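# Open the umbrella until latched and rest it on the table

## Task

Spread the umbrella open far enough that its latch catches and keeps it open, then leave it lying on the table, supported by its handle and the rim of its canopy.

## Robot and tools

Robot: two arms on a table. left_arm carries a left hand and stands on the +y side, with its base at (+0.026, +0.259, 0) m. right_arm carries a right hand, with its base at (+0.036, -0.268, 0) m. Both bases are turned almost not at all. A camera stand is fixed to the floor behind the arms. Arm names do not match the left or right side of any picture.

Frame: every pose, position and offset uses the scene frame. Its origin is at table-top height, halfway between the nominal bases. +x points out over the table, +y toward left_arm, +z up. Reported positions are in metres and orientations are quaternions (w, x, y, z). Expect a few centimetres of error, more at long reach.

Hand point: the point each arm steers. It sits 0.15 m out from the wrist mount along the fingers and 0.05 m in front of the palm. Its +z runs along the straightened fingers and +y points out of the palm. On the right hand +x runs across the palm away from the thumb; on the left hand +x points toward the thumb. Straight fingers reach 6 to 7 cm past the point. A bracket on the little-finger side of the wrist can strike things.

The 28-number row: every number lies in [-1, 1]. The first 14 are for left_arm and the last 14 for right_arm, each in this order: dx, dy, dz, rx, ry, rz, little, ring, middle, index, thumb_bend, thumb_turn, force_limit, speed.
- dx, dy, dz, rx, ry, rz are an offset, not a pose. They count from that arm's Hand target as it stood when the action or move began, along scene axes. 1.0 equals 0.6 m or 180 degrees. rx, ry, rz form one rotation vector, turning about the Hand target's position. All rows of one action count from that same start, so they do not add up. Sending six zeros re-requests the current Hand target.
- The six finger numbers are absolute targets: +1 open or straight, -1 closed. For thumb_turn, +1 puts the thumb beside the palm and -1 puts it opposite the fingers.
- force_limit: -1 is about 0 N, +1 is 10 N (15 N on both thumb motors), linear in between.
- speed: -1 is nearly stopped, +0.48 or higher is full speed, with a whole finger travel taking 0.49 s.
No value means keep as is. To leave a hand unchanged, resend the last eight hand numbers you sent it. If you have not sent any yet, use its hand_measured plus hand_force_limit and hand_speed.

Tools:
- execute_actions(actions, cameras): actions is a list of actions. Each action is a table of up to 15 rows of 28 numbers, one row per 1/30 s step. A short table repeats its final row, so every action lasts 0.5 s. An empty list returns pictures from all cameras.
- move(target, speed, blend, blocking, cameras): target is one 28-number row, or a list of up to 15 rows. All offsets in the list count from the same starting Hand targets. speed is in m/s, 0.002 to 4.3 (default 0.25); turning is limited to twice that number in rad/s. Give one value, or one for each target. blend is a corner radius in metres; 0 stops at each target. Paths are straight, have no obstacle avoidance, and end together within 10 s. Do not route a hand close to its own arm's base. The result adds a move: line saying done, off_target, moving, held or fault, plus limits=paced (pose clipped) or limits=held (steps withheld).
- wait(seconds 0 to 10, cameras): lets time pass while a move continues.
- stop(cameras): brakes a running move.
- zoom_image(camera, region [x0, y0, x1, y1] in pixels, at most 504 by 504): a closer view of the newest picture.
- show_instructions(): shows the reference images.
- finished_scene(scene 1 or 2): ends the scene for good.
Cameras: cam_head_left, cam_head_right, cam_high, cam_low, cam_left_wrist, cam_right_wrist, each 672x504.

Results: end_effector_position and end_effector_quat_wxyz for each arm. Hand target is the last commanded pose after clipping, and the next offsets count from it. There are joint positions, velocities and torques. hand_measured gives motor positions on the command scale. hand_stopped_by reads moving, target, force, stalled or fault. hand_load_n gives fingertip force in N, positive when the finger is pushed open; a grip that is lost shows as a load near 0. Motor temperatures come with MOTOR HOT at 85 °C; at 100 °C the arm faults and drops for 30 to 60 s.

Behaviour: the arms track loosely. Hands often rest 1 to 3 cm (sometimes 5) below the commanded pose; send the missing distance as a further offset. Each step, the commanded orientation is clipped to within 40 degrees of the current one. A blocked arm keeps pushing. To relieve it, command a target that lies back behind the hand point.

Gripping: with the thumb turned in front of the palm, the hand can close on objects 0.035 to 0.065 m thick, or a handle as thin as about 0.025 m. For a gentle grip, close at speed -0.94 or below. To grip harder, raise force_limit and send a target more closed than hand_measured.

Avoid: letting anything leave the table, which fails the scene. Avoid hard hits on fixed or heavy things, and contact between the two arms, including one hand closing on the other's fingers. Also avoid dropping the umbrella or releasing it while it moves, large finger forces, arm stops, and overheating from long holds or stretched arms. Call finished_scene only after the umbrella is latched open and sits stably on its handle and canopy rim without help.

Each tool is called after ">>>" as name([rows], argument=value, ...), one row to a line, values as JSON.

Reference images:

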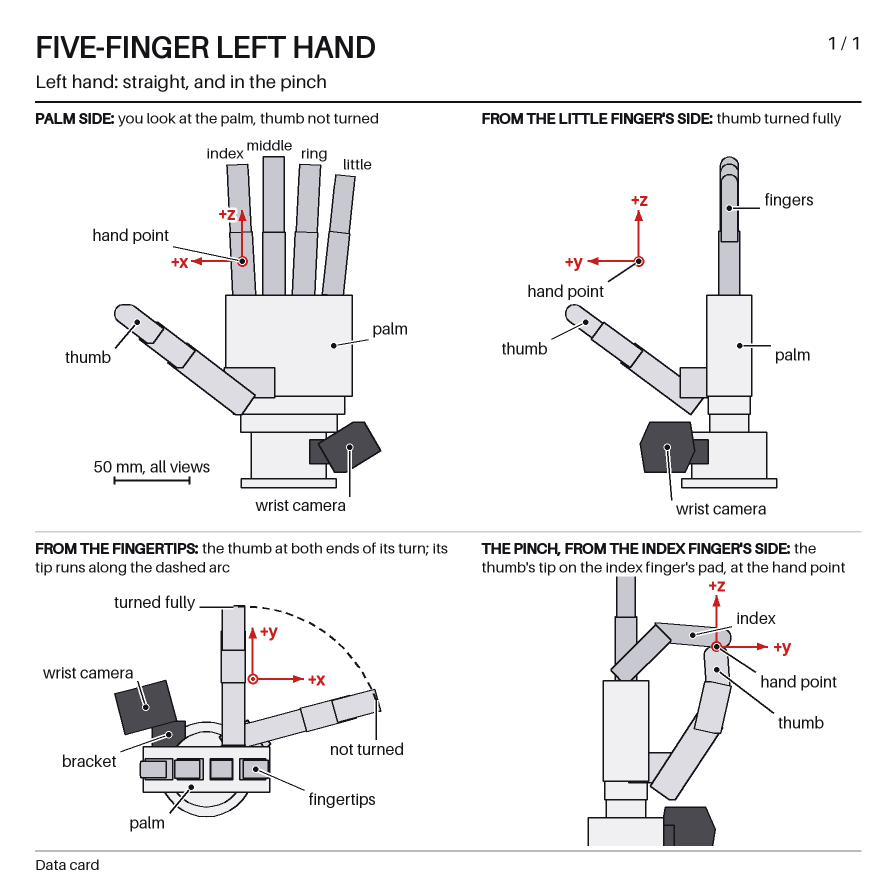

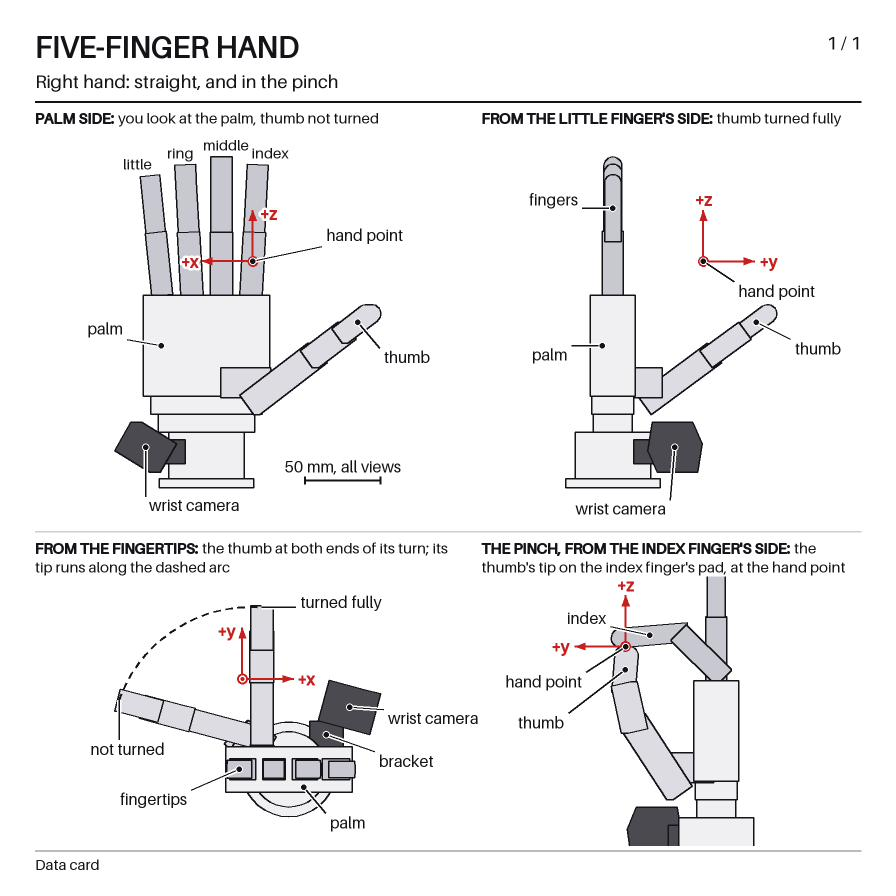

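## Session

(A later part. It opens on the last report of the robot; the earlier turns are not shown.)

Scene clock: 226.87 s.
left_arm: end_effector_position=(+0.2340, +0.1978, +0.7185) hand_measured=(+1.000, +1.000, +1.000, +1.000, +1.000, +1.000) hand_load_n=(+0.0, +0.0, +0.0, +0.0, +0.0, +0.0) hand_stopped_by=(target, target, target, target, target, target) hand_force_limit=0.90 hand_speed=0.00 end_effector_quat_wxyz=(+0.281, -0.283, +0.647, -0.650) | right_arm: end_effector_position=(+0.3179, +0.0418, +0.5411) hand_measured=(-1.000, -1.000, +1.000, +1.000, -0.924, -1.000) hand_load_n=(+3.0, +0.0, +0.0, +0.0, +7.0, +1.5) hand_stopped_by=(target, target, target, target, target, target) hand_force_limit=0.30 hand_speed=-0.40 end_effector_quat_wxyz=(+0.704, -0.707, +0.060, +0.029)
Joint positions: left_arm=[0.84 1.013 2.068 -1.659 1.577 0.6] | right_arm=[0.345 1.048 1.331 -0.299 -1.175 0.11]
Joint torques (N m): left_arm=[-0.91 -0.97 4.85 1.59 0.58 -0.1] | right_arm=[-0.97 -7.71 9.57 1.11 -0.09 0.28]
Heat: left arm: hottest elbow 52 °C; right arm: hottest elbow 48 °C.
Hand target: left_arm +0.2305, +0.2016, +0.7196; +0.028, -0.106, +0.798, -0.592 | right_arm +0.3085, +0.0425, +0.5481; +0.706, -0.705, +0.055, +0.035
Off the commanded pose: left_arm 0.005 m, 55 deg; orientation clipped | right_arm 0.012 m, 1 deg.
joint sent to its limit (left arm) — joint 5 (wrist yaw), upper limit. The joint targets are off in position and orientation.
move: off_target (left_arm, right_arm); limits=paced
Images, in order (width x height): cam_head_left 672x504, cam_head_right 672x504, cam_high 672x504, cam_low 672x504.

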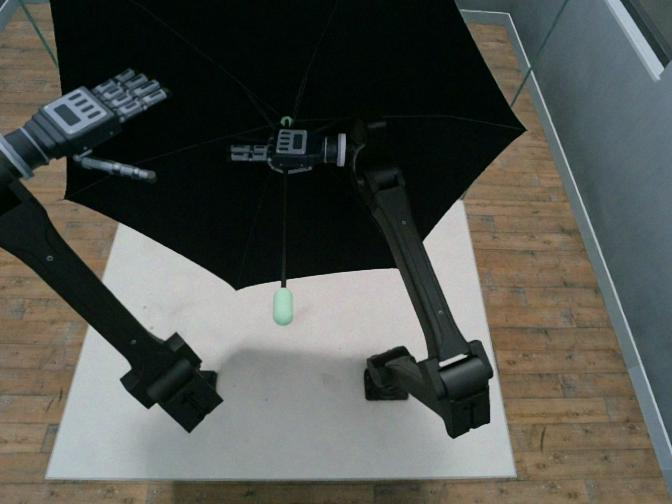

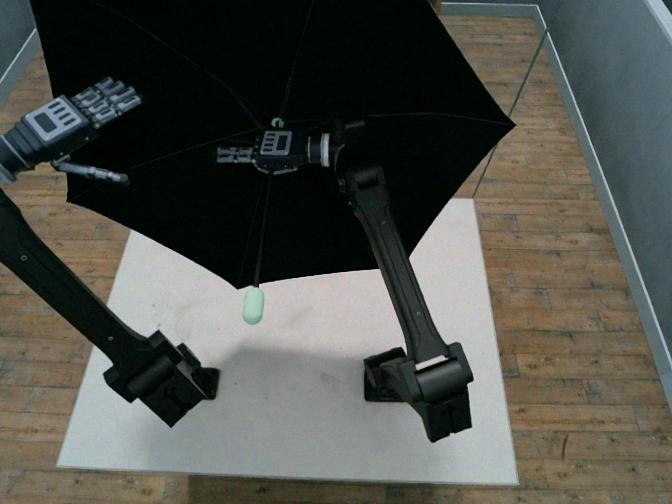

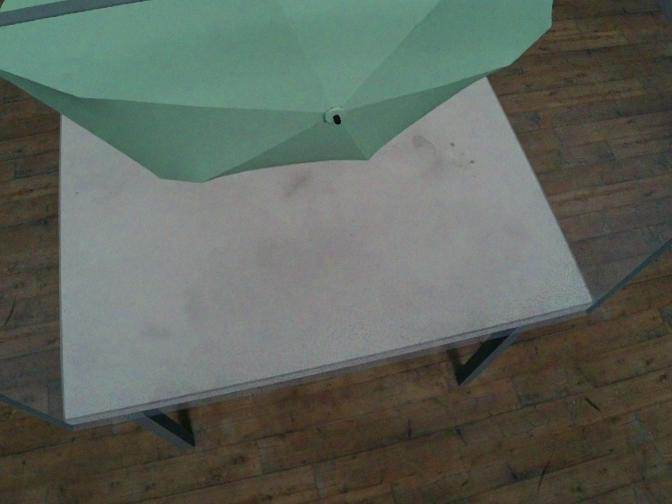

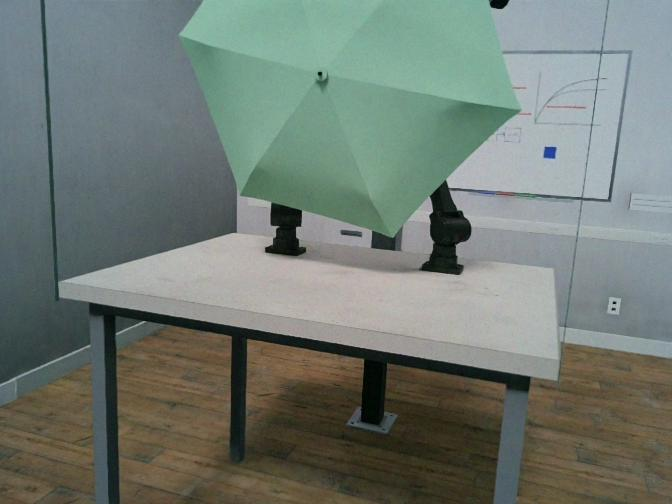

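>>> move(target=[-0.06,-0.05,0.15,0,0,0,1,1,1,1,1,1,0.9,0.0, 0.29,0,0,0,0,0,-1,-1,1,1,-0.93,-1,0.3,-0.4], speed=0.2, cameras=["cam_head_left","cam_head_right","cam_high","cam_low"])

Scene clock: 232.37 s.
left_arm: end_effector_position=(+0.2034, +0.1648, +0.8069) hand_measured=(+1.000, +1.000, +1.000, +1.000, +1.000, +1.000) hand_load_n=(+0.0, +0.0, +0.5, +0.0, +0.0, +0.0) hand_stopped_by=(target, target, target, target, target, target) hand_force_limit=0.90 hand_speed=0.00 end_effector_quat_wxyz=(+0.283, -0.280, +0.649, -0.649) | right_arm: end_effector_position=(+0.4817, +0.0457, +0.5033) hand_measured=(-1.000, -1.000, +1.000, +1.000, -0.924, -1.000) hand_load_n=(+3.0, +0.0, +0.0, +0.0, +6.5, +1.5) hand_stopped_by=(target, target, target, target, target, target) hand_force_limit=0.30 hand_speed=-0.40 end_effector_quat_wxyz=(+0.693, -0.712, +0.090, +0.068)
Joint positions: left_arm=[0.84 1.177 2.559 -1.579 1.577 0.199] | right_arm=[0.236 1.46 1.606 -0.262 -1.298 0.11]
Joint torques (N m): left_arm=[-1.55 -0.15 3.43 1.76 0.27 -0.13] | right_arm=[-2.49 -14.21 15.83 2.32 -0.31 0.26]
Heat: left arm: hottest elbow 51 °C; right arm: hottest elbow 48 °C.
Hand target: left_arm +0.1944, +0.1715, +0.8096; +0.029, -0.106, +0.798, -0.592 | right_arm +0.4825, +0.0425, +0.5481; +0.706, -0.705, +0.055, +0.034
Off the commanded pose: left_arm 0.012 m, 40 deg | right_arm 0.045 m, 6 deg.
joint sent to its limit (left arm) — joint 5 (wrist yaw), upper limit. The joint targets are off in position and orientation.
move: off_target (left_arm, right_arm)
Images, in order (width x height): cam_head_left 672x504, cam_head_right 672x504, cam_high 672x504, cam_low 672x504.

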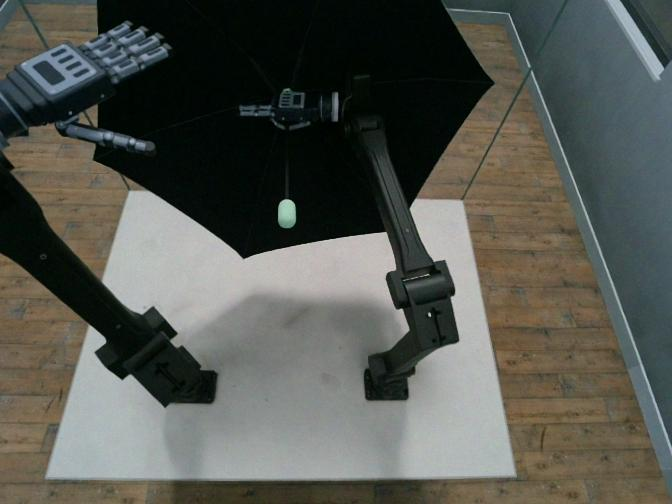

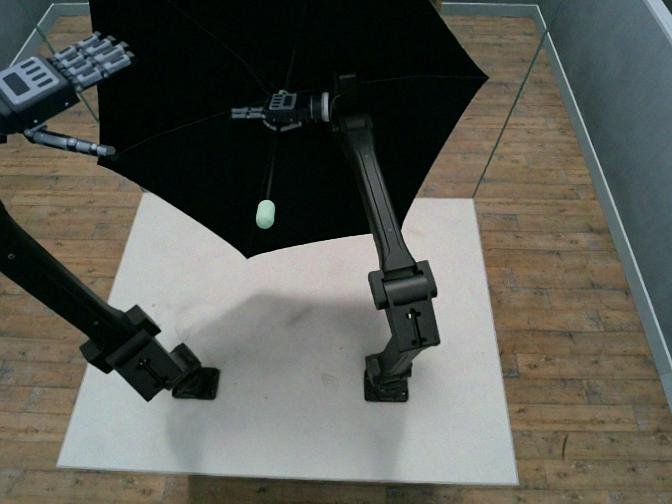

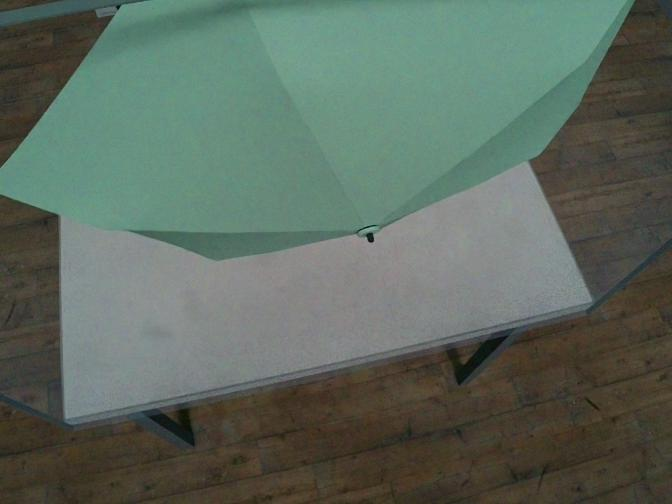

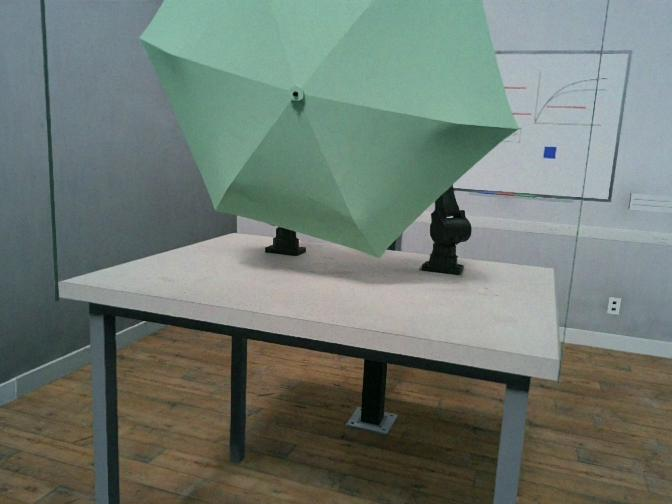

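>>> move(target=[-0.007,-0.37,-0.13,-0.0904,0.0189,-0.0115,1,1,1,1,1,1,0.9,0.0, 0,0,0.03,0,0,0,-1,-1,1,1,-0.93,-1,0.3,-0.4], speed=0.2, cameras=["cam_head_left","cam_head_right","cam_low"])

Scene clock: 236.07 s.
left_arm: end_effector_position=(+0.1936, -0.0469, +0.7282) hand_measured=(+1.000, +1.000, +1.000, +1.000, +1.000, +1.000) hand_load_n=(+0.0, +0.0, +0.0, +0.0, +0.0, -0.5) hand_stopped_by=(target, target, target, target, target, target) hand_force_limit=0.90 hand_speed=0.00 end_effector_quat_wxyz=(-0.017, -0.119, +0.713, -0.691) | right_arm: end_effector_position=(+0.4855, +0.0466, +0.5251) hand_measured=(-1.000, -1.000, +1.000, +1.000, -0.924, -1.000) hand_load_n=(+3.0, +0.0, +0.0, +0.0, +6.5, +1.5) hand_stopped_by=(target, target, target, target, target, target) hand_force_limit=0.30 hand_speed=-0.40 end_effector_quat_wxyz=(+0.698, -0.710, +0.075, +0.053)
Joint positions: left_arm=[-0.528 1.077 1.977 -0.971 0.887 -0.135] | right_arm=[0.236 1.471 1.666 -0.269 -1.298 0.11]
Joint torques (N m): left_arm=[-2.2 -3.31 6.5 2.67 -0.06 -0.12] | right_arm=[-2.37 -14.15 15.79 0.96 -0.25 0.36]
Heat: left arm: hottest elbow 50 °C; right arm: hottest elbow 49 °C.
Hand target: left_arm +0.1902, -0.0506, +0.7315; -0.021, -0.112, +0.709, -0.696 | right_arm +0.4827, +0.0425, +0.5660; +0.706, -0.705, +0.055, +0.035
Off the commanded pose: left_arm 0.006 m, 1 deg | right_arm 0.041 m, 3 deg.
move: off_target (right_arm)
Images, in order (width x height): cam_head_left 672x504, cam_head_right 672x504, cam_low 672x504.

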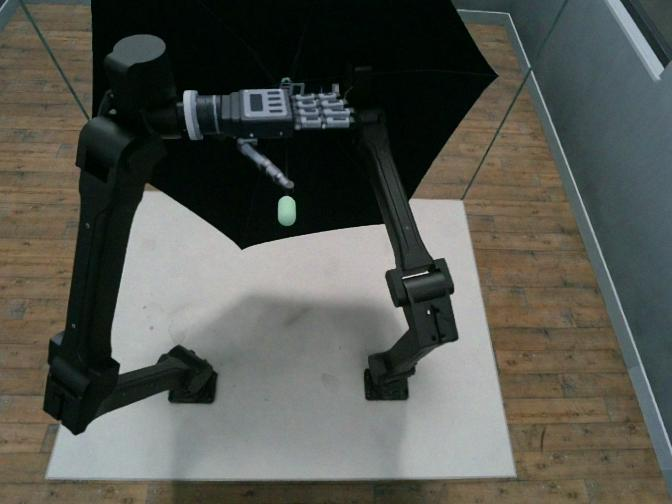

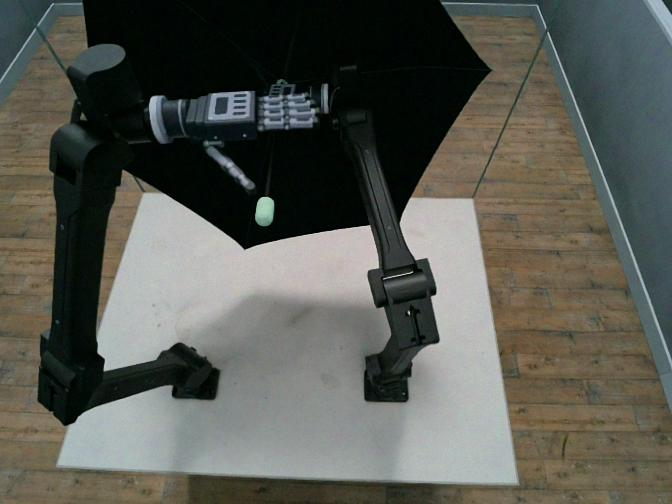

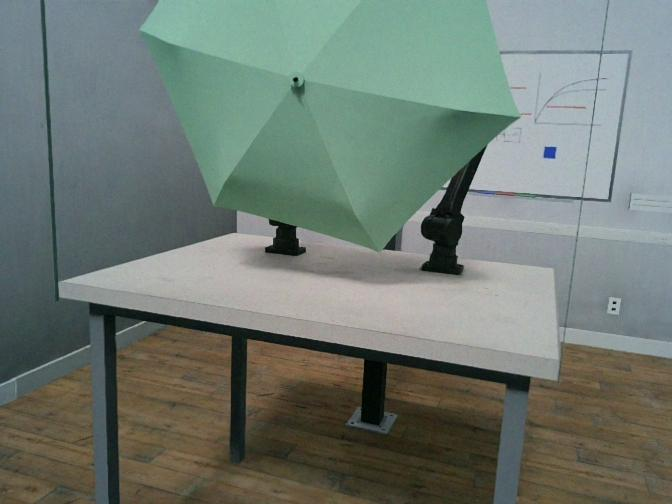

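>>> move(target=[-0.02,-0.006,-0.229,0,0,0,1,1,1,1,1,1,0.9,0.0, 0,0,0,0,0,0,-1,-1,1,1,-0.93,-1,0.3,-0.4], speed=0.12, cameras=["cam_head_left","cam_head_right","cam_left_wrist"])

Scene clock: 238.43 s.
left_arm: end_effector_position=(+0.1843, -0.0520, +0.5898) hand_measured=(+1.000, +1.000, +1.000, +1.000, +1.000, +1.000) hand_load_n=(+0.0, +0.0, +0.0, +0.0, +0.0, +0.0) hand_stopped_by=(target, target, target, target, target, target) hand_force_limit=0.90 hand_speed=0.00 end_effector_quat_wxyz=(-0.018, -0.120, +0.714, -0.690) | right_arm: end_effector_position=(+0.4855, +0.0466, +0.5251) hand_measured=(-1.000, -1.000, +1.000, +1.000, -0.924, -1.000) hand_load_n=(+3.0, +0.0, +0.0, +0.0, +7.0, +1.5) hand_stopped_by=(target, target, target, target, target, target) hand_force_limit=0.30 hand_speed=-0.40 end_effector_quat_wxyz=(+0.698, -0.710, +0.075, +0.053)
Joint positions: left_arm=[-0.573 0.816 1.382 -0.639 0.841 -0.138] | right_arm=[0.236 1.471 1.666 -0.269 -1.298 0.11]
Joint torques (N m): left_arm=[-2.78 -2.32 8.21 2.62 -0.02 -0.14] | right_arm=[-2.49 -14.15 15.76 0.98 -0.26 0.36]
Heat: left arm: hottest elbow 50 °C; right arm: hottest elbow 50 °C.
Hand target: left_arm +0.1782, -0.0541, +0.5943; -0.021, -0.112, +0.709, -0.696 | right_arm +0.4827, +0.0425, +0.5660; +0.706, -0.705, +0.055, +0.035
Off the commanded pose: left_arm 0.008 m, 1 deg | right_arm 0.041 m, 3 deg.
move: off_target (right_arm)
camera_calibration:
cam_left_wrist: T_world_to_cam=[[-0.0477916, -0.0838494, 0.995332, -0.578814], [-0.936458, 0.35044, -0.0154427, 0.203082], [-0.347509, -0.932824, -0.0952696, 0.184238], [0, 0, 0, 1]] pos_world=[0.22654, 0.0521608, 0.5968]
Images, in order (width x height): cam_head_left 672x504, cam_head_right 672x504, cam_left_wrist 672x504.

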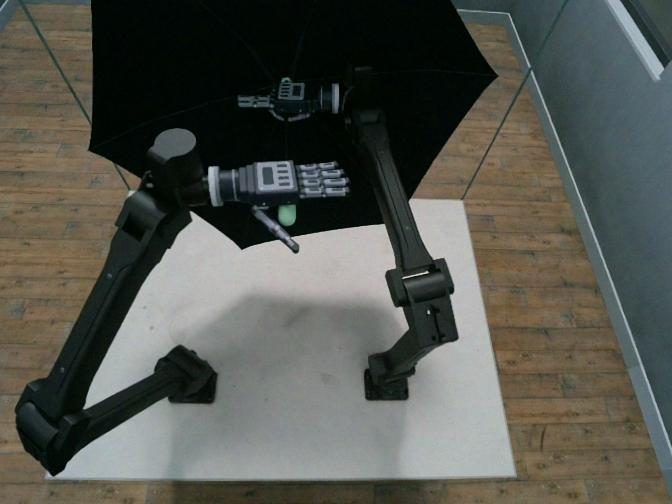

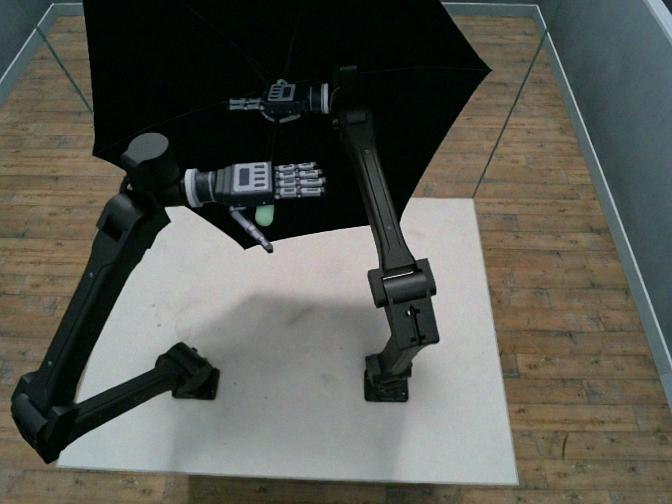

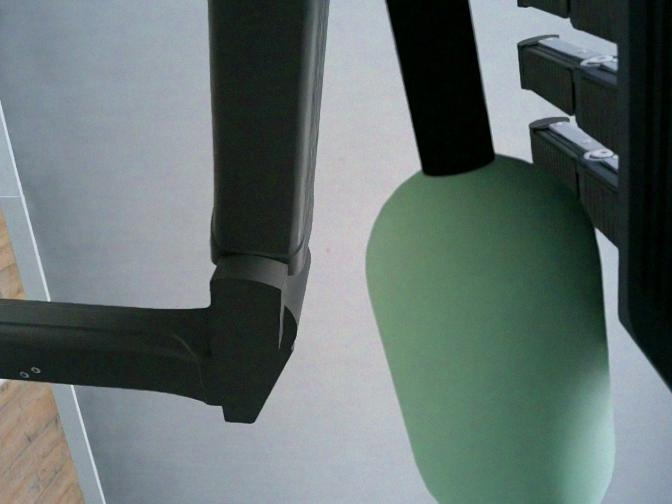

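>>> move(target=[-0.055,-0.005,0.012,0,0,0,1,1,1,1,1,1,0.9,0.0, 0,0,0,0,0,0,-1,-1,1,1,-0.93,-1,0.3,-0.4], speed=0.12, cameras=["cam_head_left","cam_left_wrist"])

Scene clock: 239.83 s.
left_arm: end_effector_position=(+0.1522, -0.0562, +0.6012) hand_measured=(+1.000, +1.000, +1.000, +1.000, +1.000, +1.000) hand_load_n=(+0.0, +0.0, +0.0, +0.0, +0.0, +0.0) hand_stopped_by=(target, target, target, target, target, target) hand_force_limit=0.90 hand_speed=0.00 end_effector_quat_wxyz=(-0.009, -0.110, +0.707, -0.698) | right_arm: end_effector_position=(+0.4855, +0.0466, +0.5251) hand_measured=(-1.000, -1.000, +1.000, +1.000, -0.924, -1.000) hand_load_n=(+3.0, +0.0, +0.0, +0.0, +7.0, +1.5) hand_stopped_by=(target, target, target, target, target, target) hand_force_limit=0.30 hand_speed=-0.40 end_effector_quat_wxyz=(+0.698, -0.710, +0.075, +0.053)
Joint positions: left_arm=[-0.689 0.768 1.382 -0.646 0.724 -0.146] | right_arm=[0.236 1.471 1.666 -0.269 -1.298 0.11]
Joint torques (N m): left_arm=[-2.61 -2.02 8.72 1.06 -0.04 -0.17] | right_arm=[-2.43 -14.1 15.8 0.94 -0.25 0.34]
Motor temperatures (°C): left_arm=[31 33 50 28 31 28] | right_arm=[28 34 51 29 30 28]
Heat: left arm: hottest elbow 50 °C; right arm: hottest elbow 51 °C.
Hand target: left_arm +0.1452, -0.0571, +0.6015; -0.021, -0.112, +0.709, -0.696 | right_arm +0.4827, +0.0425, +0.5660; +0.706, -0.705, +0.055, +0.035
Off the commanded pose: left_arm 0.007 m, 1 deg | right_arm 0.041 m, 3 deg.
move: off_target (right_arm)
camera_calibration:
cam_left_wrist: T_world_to_cam=[[-0.0759515, -0.0634576, 0.99509, -0.586511], [-0.935654, 0.349482, -0.0491283, 0.194757], [-0.344648, -0.934792, -0.085918, 0.164055], [0, 0, 0, 1]] pos_world=[0.194221, 0.0480747, 0.607295]
Images, in order (width x height): cam_head_left 672x504, cam_left_wrist 672x504.

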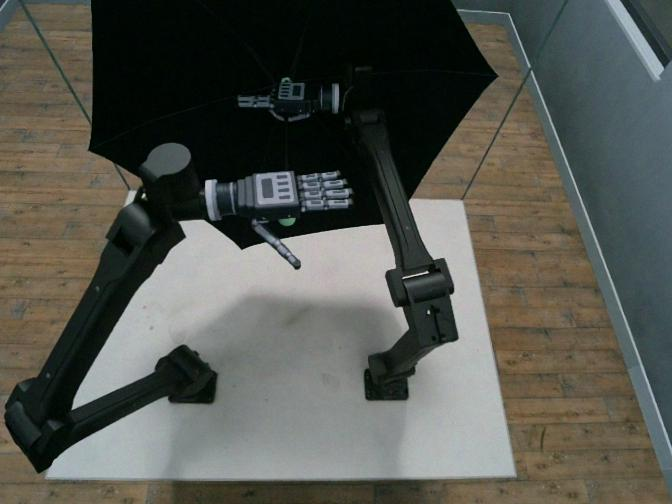

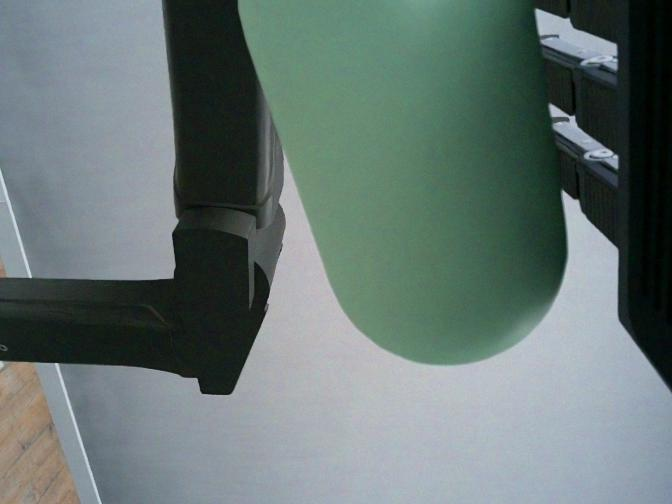

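>>> move(target=[0,0,0,0,0,0,-1,-1,-1,-1,1,-1,1.0,-0.2, 0,0,0,0,0,0,-1,-1,1,1,-0.93,-1,0.3,-0.4], speed=0.12, cameras=["cam_head_left","cam_left_wrist"])

Scene clock: 241.80 s.
left_arm: end_effector_position=(+0.1492, -0.0564, +0.6014) hand_measured=(-1.000, -1.000, -1.000, -1.000, +1.000, -1.000) hand_load_n=(+0.0, +0.0, +0.0, +0.0, +0.0, +0.0) hand_stopped_by=(target, target, target, target, target, target) hand_force_limit=1.00 hand_speed=-0.20 end_effector_quat_wxyz=(-0.017, -0.112, +0.707, -0.698) | right_arm: end_effector_position=(+0.4868, +0.0466, +0.5234) hand_measured=(-1.000, -1.000, +1.000, +1.000, -0.924, -1.000) hand_load_n=(+1.0, +0.0, +0.0, +0.0, +7.0, +1.5) hand_stopped_by=(target, target, target, target, target, target) hand_force_limit=0.30 hand_speed=-0.40 end_effector_quat_wxyz=(+0.697, -0.710, +0.077, +0.055)
Joint positions: left_arm=[-0.691 0.768 1.382 -0.648 0.732 -0.158] | right_arm=[0.236 1.474 1.666 -0.27 -1.298 0.112]
Joint torques (N m): left_arm=[-2.49 -1.9 8.7 1.07 -0.09 -0.12] | right_arm=[-2.2 -14.51 15.71 1.01 -0.23 0.32]
Heat: left arm: hottest elbow 50 °C; right arm: hottest elbow 52 °C.
Hand target: left_arm +0.1452, -0.0571, +0.6015; -0.021, -0.112, +0.709, -0.696 | right_arm +0.4825, +0.0426, +0.5661; +0.706, -0.705, +0.055, +0.035
Off the commanded pose: left_arm 0.004 m, 1 deg | right_arm 0.043 m, 4 deg.
move: off_target (right_arm)
camera_calibration:
cam_left_wrist: T_world_to_cam=[[-0.0631268, -0.0619631, 0.99608, -0.58945], [-0.932832, 0.358426, -0.0368218, 0.184727], [-0.35474, -0.931499, -0.0804274, 0.161269], [0, 0, 0, 1]] pos_world=[0.192317, 0.0474866, 0.606912]
Images, in order (width x height): cam_head_left 672x504, cam_left_wrist 672x504.

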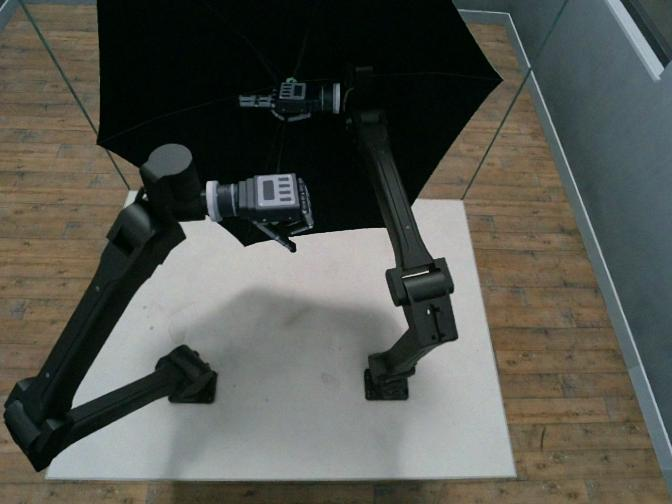

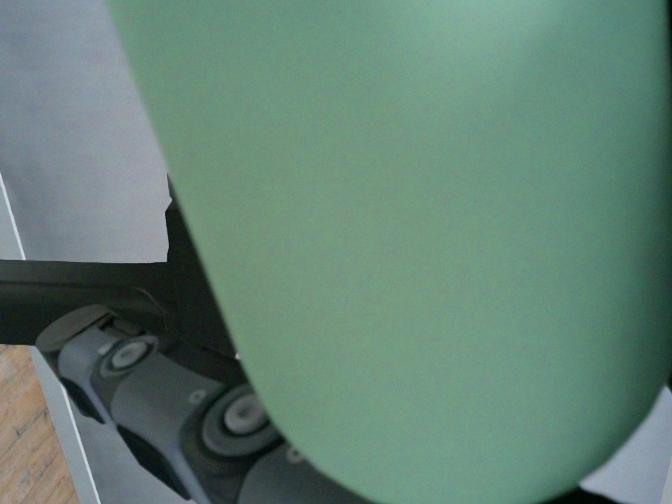

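>>> move(target=[0,0,0,0,0,0,-1,-1,-1,-1,-1,-1,1.0,-0.2, 0,0,0,0,0,0,-1,-1,1,1,-0.93,-1,0.3,-0.4], speed=0.12, cameras=["cam_head_left","cam_left_wrist"])

Scene clock: 243.10 s.
left_arm: end_effector_position=(+0.1492, -0.0564, +0.6014) hand_measured=(-1.000, -1.000, -1.000, -1.000, +0.376, -1.000) hand_load_n=(+0.0, +0.0, -2.5, +0.0, +18.5, +4.5) hand_stopped_by=(target, target, target, target, force, target) hand_force_limit=1.00 hand_speed=-0.20 end_effector_quat_wxyz=(-0.017, -0.112, +0.707, -0.698) | right_arm: end_effector_position=(+0.4868, +0.0466, +0.5234) hand_measured=(-1.000, -1.000, +1.000, +1.000, -0.924, -1.000) hand_load_n=(+1.0, +0.0, +0.0, +0.0, +7.0, +1.5) hand_stopped_by=(target, target, target, target, target, target) hand_force_limit=0.30 hand_speed=-0.40 end_effector_quat_wxyz=(+0.697, -0.710, +0.077, +0.055)
Joint positions: left_arm=[-0.691 0.768 1.382 -0.648 0.732 -0.158] | right_arm=[0.236 1.474 1.666 -0.27 -1.298 0.112]
Joint torques (N m): left_arm=[-2.67 -1.2 8.76 1.06 -0.08 -0.15] | right_arm=[-2.43 -14.39 15.69 0.98 -0.23 0.33]
Heat: left arm: hottest elbow 50 °C; right arm: hottest elbow 52 °C.
Hand target: left_arm +0.1452, -0.0571, +0.6015; -0.021, -0.112, +0.709, -0.696 | right_arm +0.4825, +0.0426, +0.5661; +0.706, -0.705, +0.055, +0.035
Off the commanded pose: left_arm 0.004 m, 1 deg | right_arm 0.043 m, 4 deg.
move: off_target (right_arm)
camera_calibration:
cam_left_wrist: T_world_to_cam=[[-0.0631268, -0.0619631, 0.99608, -0.58945], [-0.932832, 0.358426, -0.0368218, 0.184727], [-0.35474, -0.931499, -0.0804274, 0.161269], [0, 0, 0, 1]] pos_world=[0.192317, 0.0474866, 0.606912]
Images, in order (width x height): cam_head_left 672x504, cam_left_wrist 672x504.

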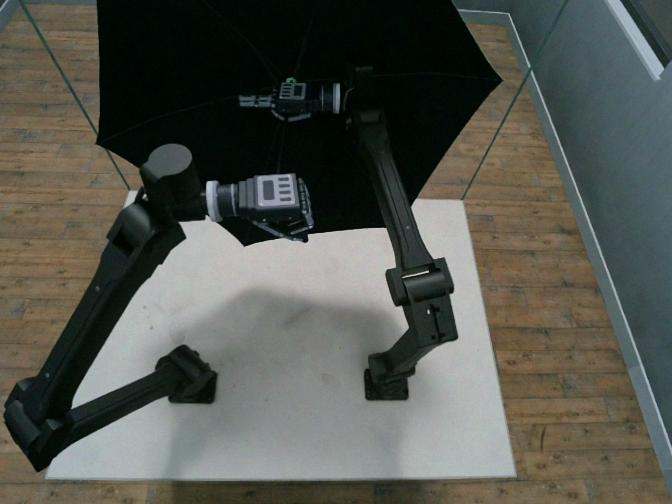

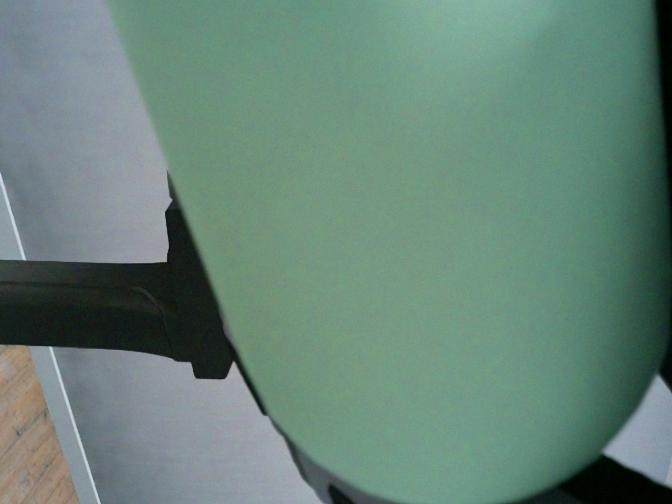

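>>> move(target=[0,0,0,0,0,0,-1,-1,-1,-1,-1,-1,1.0,-0.2, 0,0,-0.01,0,0,0,-1,-1,1,1,-0.84,-1,0.3,-0.4], speed=0.12)

>>> move(target=[0,0,0,0,0,0,-1,-1,-1,-1,-1,-1,1.0,-0.2, -0.08,-0.005,0.018,0,0,0,-1,-1,1,1,-0.84,-1,0.3,-0.4], speed=0.1, cameras=["cam_head_left","cam_left_wrist","cam_low"])

Scene clock: 244.37 s.
left_arm: end_effector_position=(+0.1494, -0.0565, +0.6015) hand_measured=(-1.000, -1.000, -1.000, -1.000, +0.376, -1.000) hand_load_n=(+0.0, +0.0, -2.5, +0.5, +18.5, +5.0) hand_stopped_by=(target, target, target, target, force, target) hand_force_limit=1.00 hand_speed=-0.20 end_effector_quat_wxyz=(-0.017, -0.113, +0.707, -0.698) | right_arm: end_effector_position=(+0.4868, +0.0466, +0.5234) hand_measured=(-1.000, -1.000, +1.000, +1.000, -0.840, -1.000) hand_load_n=(+0.0, +0.0, +0.0, +0.0, +2.0, +0.0) hand_stopped_by=(target, target, target, target, target, target) hand_force_limit=0.30 hand_speed=-0.40 end_effector_quat_wxyz=(+0.697, -0.710, +0.077, +0.055)
Joint positions: left_arm=[-0.691 0.768 1.382 -0.648 0.731 -0.16] | right_arm=[0.236 1.474 1.666 -0.27 -1.298 0.112]
Joint torques (N m): left_arm=[-2.67 -1.79 8.73 1.13 -0.03 -0.13] | right_arm=[-2.32 -14.56 14.48 1.36 -0.22 0.28]
Heat: left arm: hottest elbow 50 °C; right arm: hottest elbow 52 °C.
Hand target: left_arm +0.1452, -0.0571, +0.6015; -0.021, -0.112, +0.709, -0.696 | right_arm +0.4825, +0.0426, +0.5601; +0.706, -0.705, +0.055, +0.035
Off the commanded pose: left_arm 0.004 m, 1 deg | right_arm 0.037 m, 4 deg.
move: off_target (right_arm)

Scene clock: 245.63 s.
left_arm: end_effector_position=(+0.1393, -0.0529, +0.6058) hand_measured=(-1.000, -1.000, -1.000, -1.000, +0.376, -1.000) hand_load_n=(+0.0, +0.0, -2.5, +0.0, +18.5, +5.0) hand_stopped_by=(target, target, target, target, force, target) hand_force_limit=1.00 hand_speed=-0.20 end_effector_quat_wxyz=(-0.024, -0.109, +0.704, -0.701) | right_arm: end_effector_position=(+0.4614, +0.0398, +0.5469) hand_measured=(-1.000, -1.000, +1.000, +1.000, -0.840, -1.000) hand_load_n=(+0.0, +0.0, +0.0, +0.0, +2.0, -1.0) hand_stopped_by=(target, target, target, target, target, target) hand_force_limit=0.30 hand_speed=-0.40 end_effector_quat_wxyz=(+0.701, -0.708, +0.075, +0.036)
Joint positions: left_arm=[-0.7 0.753 1.382 -0.649 0.737 -0.173] | right_arm=[0.236 1.399 1.644 -0.292 -1.273 0.112]
Joint torques (N m): left_arm=[-2.08 -0.44 8.7 1.24 -0.23 0.05] | right_arm=[-0.73 -16.09 9.57 0.94 -0.49 0.26]
Heat: left arm: hottest elbow 50 °C; right arm: hottest elbow 52 °C.
Hand target: left_arm +0.1451, -0.0571, +0.6015; -0.021, -0.112, +0.709, -0.696 | right_arm +0.4346, +0.0396, +0.5708; +0.706, -0.705, +0.055, +0.035
Off the commanded pose: left_arm 0.009 m, 1 deg | right_arm 0.036 m, 2 deg.
move: off_target (right_arm)
camera_calibration:
cam_left_wrist: T_world_to_cam=[[-0.0586738, -0.0504188, 0.997003, -0.594773], [-0.928239, 0.370247, -0.0359036, 0.173812], [-0.367327, -0.927564, -0.0685245, 0.156163], [0, 0, 0, 1]] pos_world=[0.183804, 0.05051, 0.609932]
Images, in order (width x height): cam_head_left 672x504, cam_low 672x504, cam_left_wrist 672x504.

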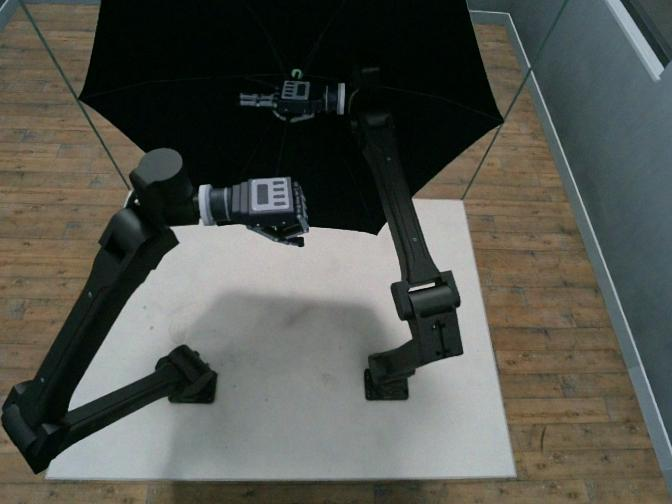

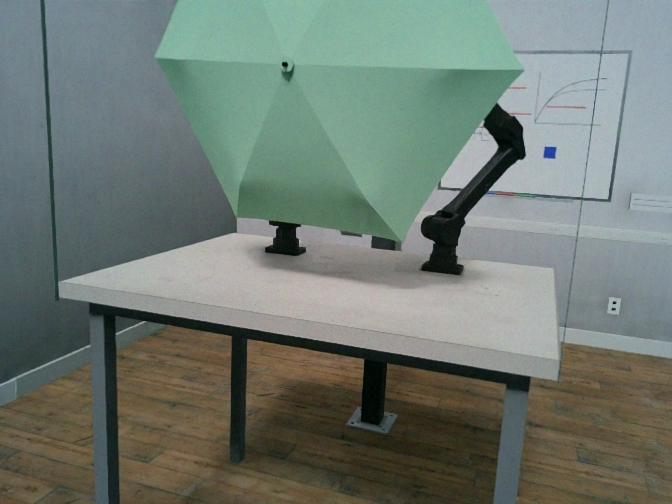

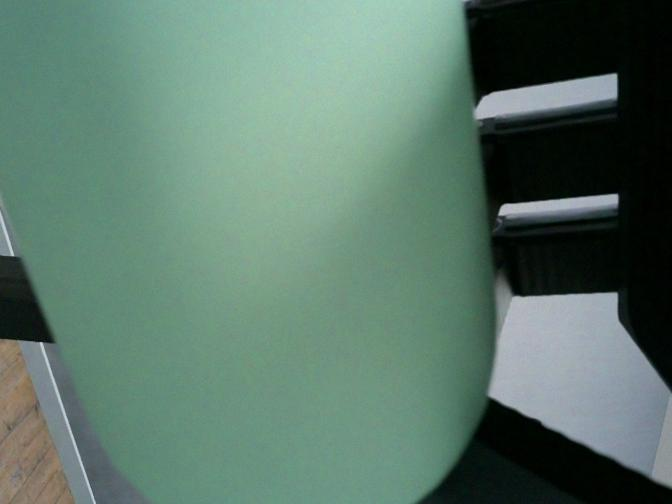

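>>> move(target=[0.01,0,0.0,0,0,0,-1,-1,-1,-1,-1,-1,1.0,-0.2, -0.08,-0.005,0.012,0,0,0.01,-1,-1,1,1,-0.80,-1,0.3,-0.4], speed=0.1, cameras=["cam_head_left","cam_left_wrist","cam_low"])

Scene clock: 247.60 s.
left_arm: end_effector_position=(+0.1392, -0.0551, +0.6037) hand_measured=(-1.000, -1.000, -1.000, -1.000, +0.376, -1.000) hand_load_n=(+0.0, +0.0, -2.5, +0.0, +18.0, +5.0) hand_stopped_by=(target, target, target, target, force, target) hand_force_limit=1.00 hand_speed=-0.20 end_effector_quat_wxyz=(-0.031, -0.105, +0.707, -0.699) | right_arm: end_effector_position=(+0.4091, +0.0350, +0.5602) hand_measured=(-1.000, -1.000, +1.000, +1.000, -0.800, -1.000) hand_load_n=(+0.0, +0.0, -0.5, +0.0, +1.5, -1.0) hand_stopped_by=(target, target, target, target, target, target) hand_force_limit=0.30 hand_speed=-0.40 end_effector_quat_wxyz=(+0.702, -0.708, +0.062, +0.043)
Joint positions: left_arm=[-0.7 0.761 1.382 -0.649 0.752 -0.173] | right_arm=[0.253 1.288 1.572 -0.324 -1.284 0.112]
Joint torques (N m): left_arm=[-0.26 -0.09 8.98 1.47 -0.01 0.05] | right_arm=[-0.5 -13.33 9.77 1.06 -0.45 0.26]
Heat: left arm: hottest elbow 50 °C; right arm: hottest elbow 52 °C.
Hand target: left_arm +0.1512, -0.0571, +0.6014; -0.021, -0.112, +0.709, -0.696 | right_arm +0.3865, +0.0365, +0.5782; +0.706, -0.706, +0.044, +0.046
Off the commanded pose: left_arm 0.012 m, 1 deg | right_arm 0.029 m, 2 deg.
move: off_target (left_arm, right_arm)
camera_calibration:
cam_left_wrist: T_world_to_cam=[[-0.0532378, -0.0545811, 0.997089, -0.593899], [-0.922679, 0.384535, -0.0282152, 0.169807], [-0.381876, -0.921495, -0.0708326, 0.157719], [0, 0, 0, 1]] pos_world=[0.185289, 0.0476247, 0.608133]
Images, in order (width x height): cam_head_left 672x504, cam_low 672x504, cam_left_wrist 672x504.

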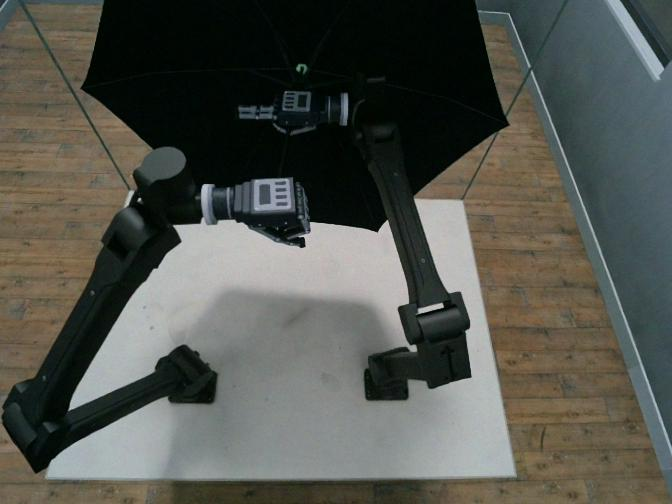

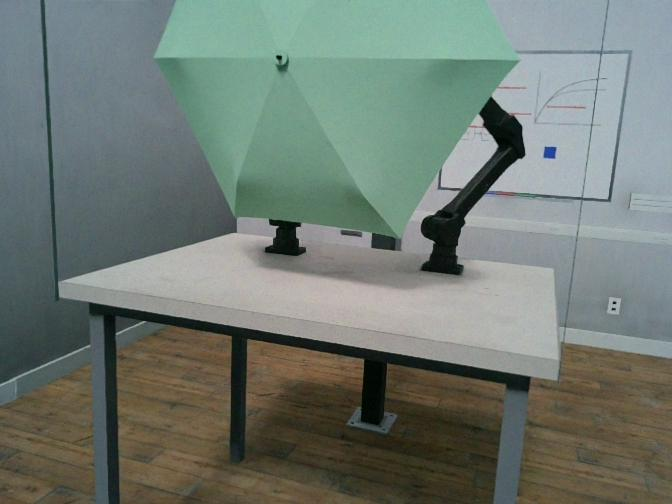

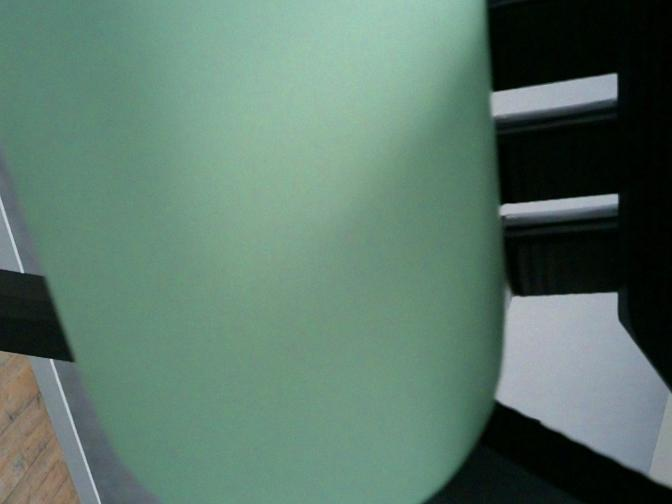

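>>> move(target=[0.0,0,0.0,0,0,0,-1,-1,-1,-1,-1,-1,1.0,-0.2, -0.16,-0.015,0.02,0,0,0.0,-1,-1,1,1,-0.80,-1,0.3,-0.4], speed=0.1, cameras=["cam_head_left","cam_head_right","cam_high","cam_low"])

Scene clock: 249.53 s.
left_arm: end_effector_position=(+0.1386, -0.0550, +0.6038) hand_measured=(-1.000, -1.000, -1.000, -1.000, +0.376, -1.000) hand_load_n=(+0.0, +0.5, -2.5, +0.0, +18.5, +5.0) hand_stopped_by=(target, target, target, target, force, target) hand_force_limit=1.00 hand_speed=-0.20 end_effector_quat_wxyz=(-0.032, -0.104, +0.707, -0.699) | right_arm: end_effector_position=(+0.3184, +0.0282, +0.5691) hand_measured=(-1.000, -1.000, +1.000, +1.000, -0.800, -1.000) hand_load_n=(+0.0, +0.0, +0.0, +0.0, +2.0, -1.0) hand_stopped_by=(target, target, target, target, target, target) hand_force_limit=0.30 hand_speed=-0.40 end_effector_quat_wxyz=(+0.699, -0.710, +0.068, +0.048)
Joint positions: left_arm=[-0.7 0.761 1.382 -0.649 0.755 -0.173] | right_arm=[0.304 1.077 1.438 -0.416 -1.232 0.112]
Joint torques (N m): left_arm=[-0.15 -0.32 8.9 1.46 -0.13 0.03] | right_arm=[0.03 -10.29 9.98 1.24 -0.36 0.26]
Heat: left arm: hottest elbow 50 °C; right arm: hottest elbow 51 °C.
Hand target: left_arm +0.1512, -0.0571, +0.6014; -0.021, -0.112, +0.709, -0.696 | right_arm +0.2905, +0.0275, +0.5901; +0.706, -0.706, +0.044, +0.046
Off the commanded pose: left_arm 0.013 m, 2 deg | right_arm 0.035 m, 3 deg.
move: off_target (left_arm, right_arm)
Images, in order (width x height): cam_head_left 672x504, cam_head_right 672x504, cam_high 672x504, cam_low 672x504.

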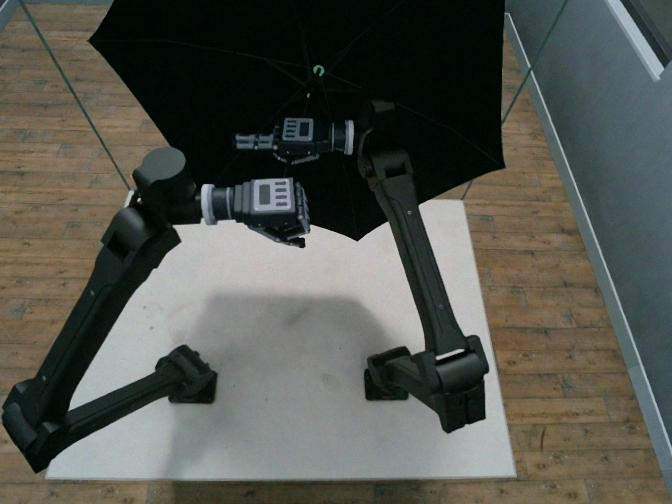

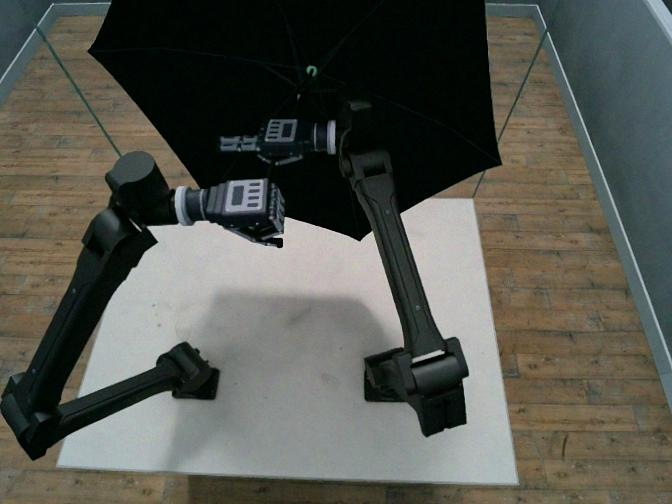

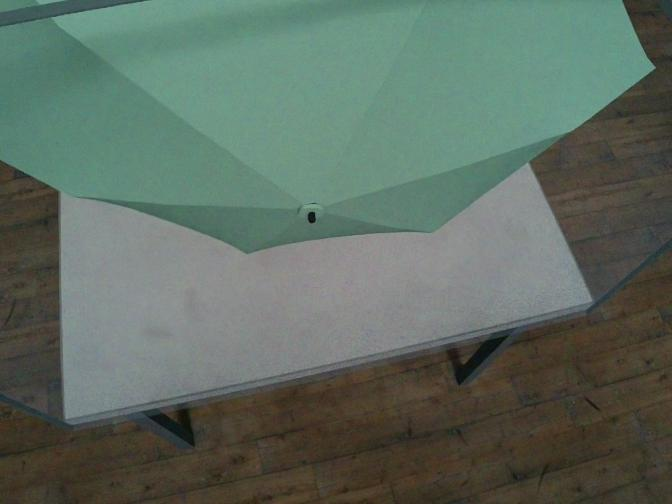

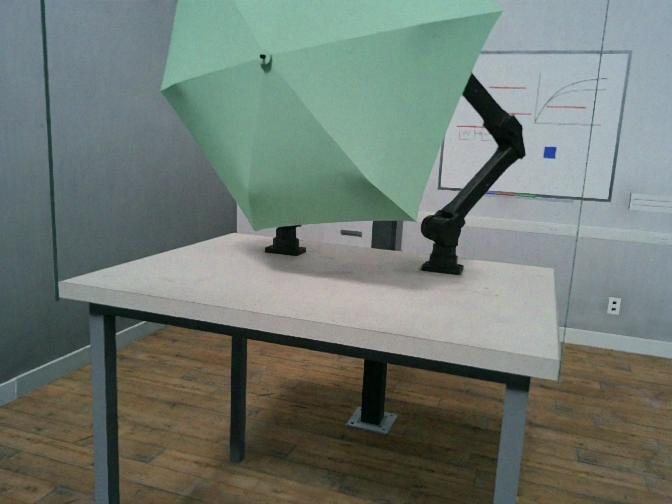

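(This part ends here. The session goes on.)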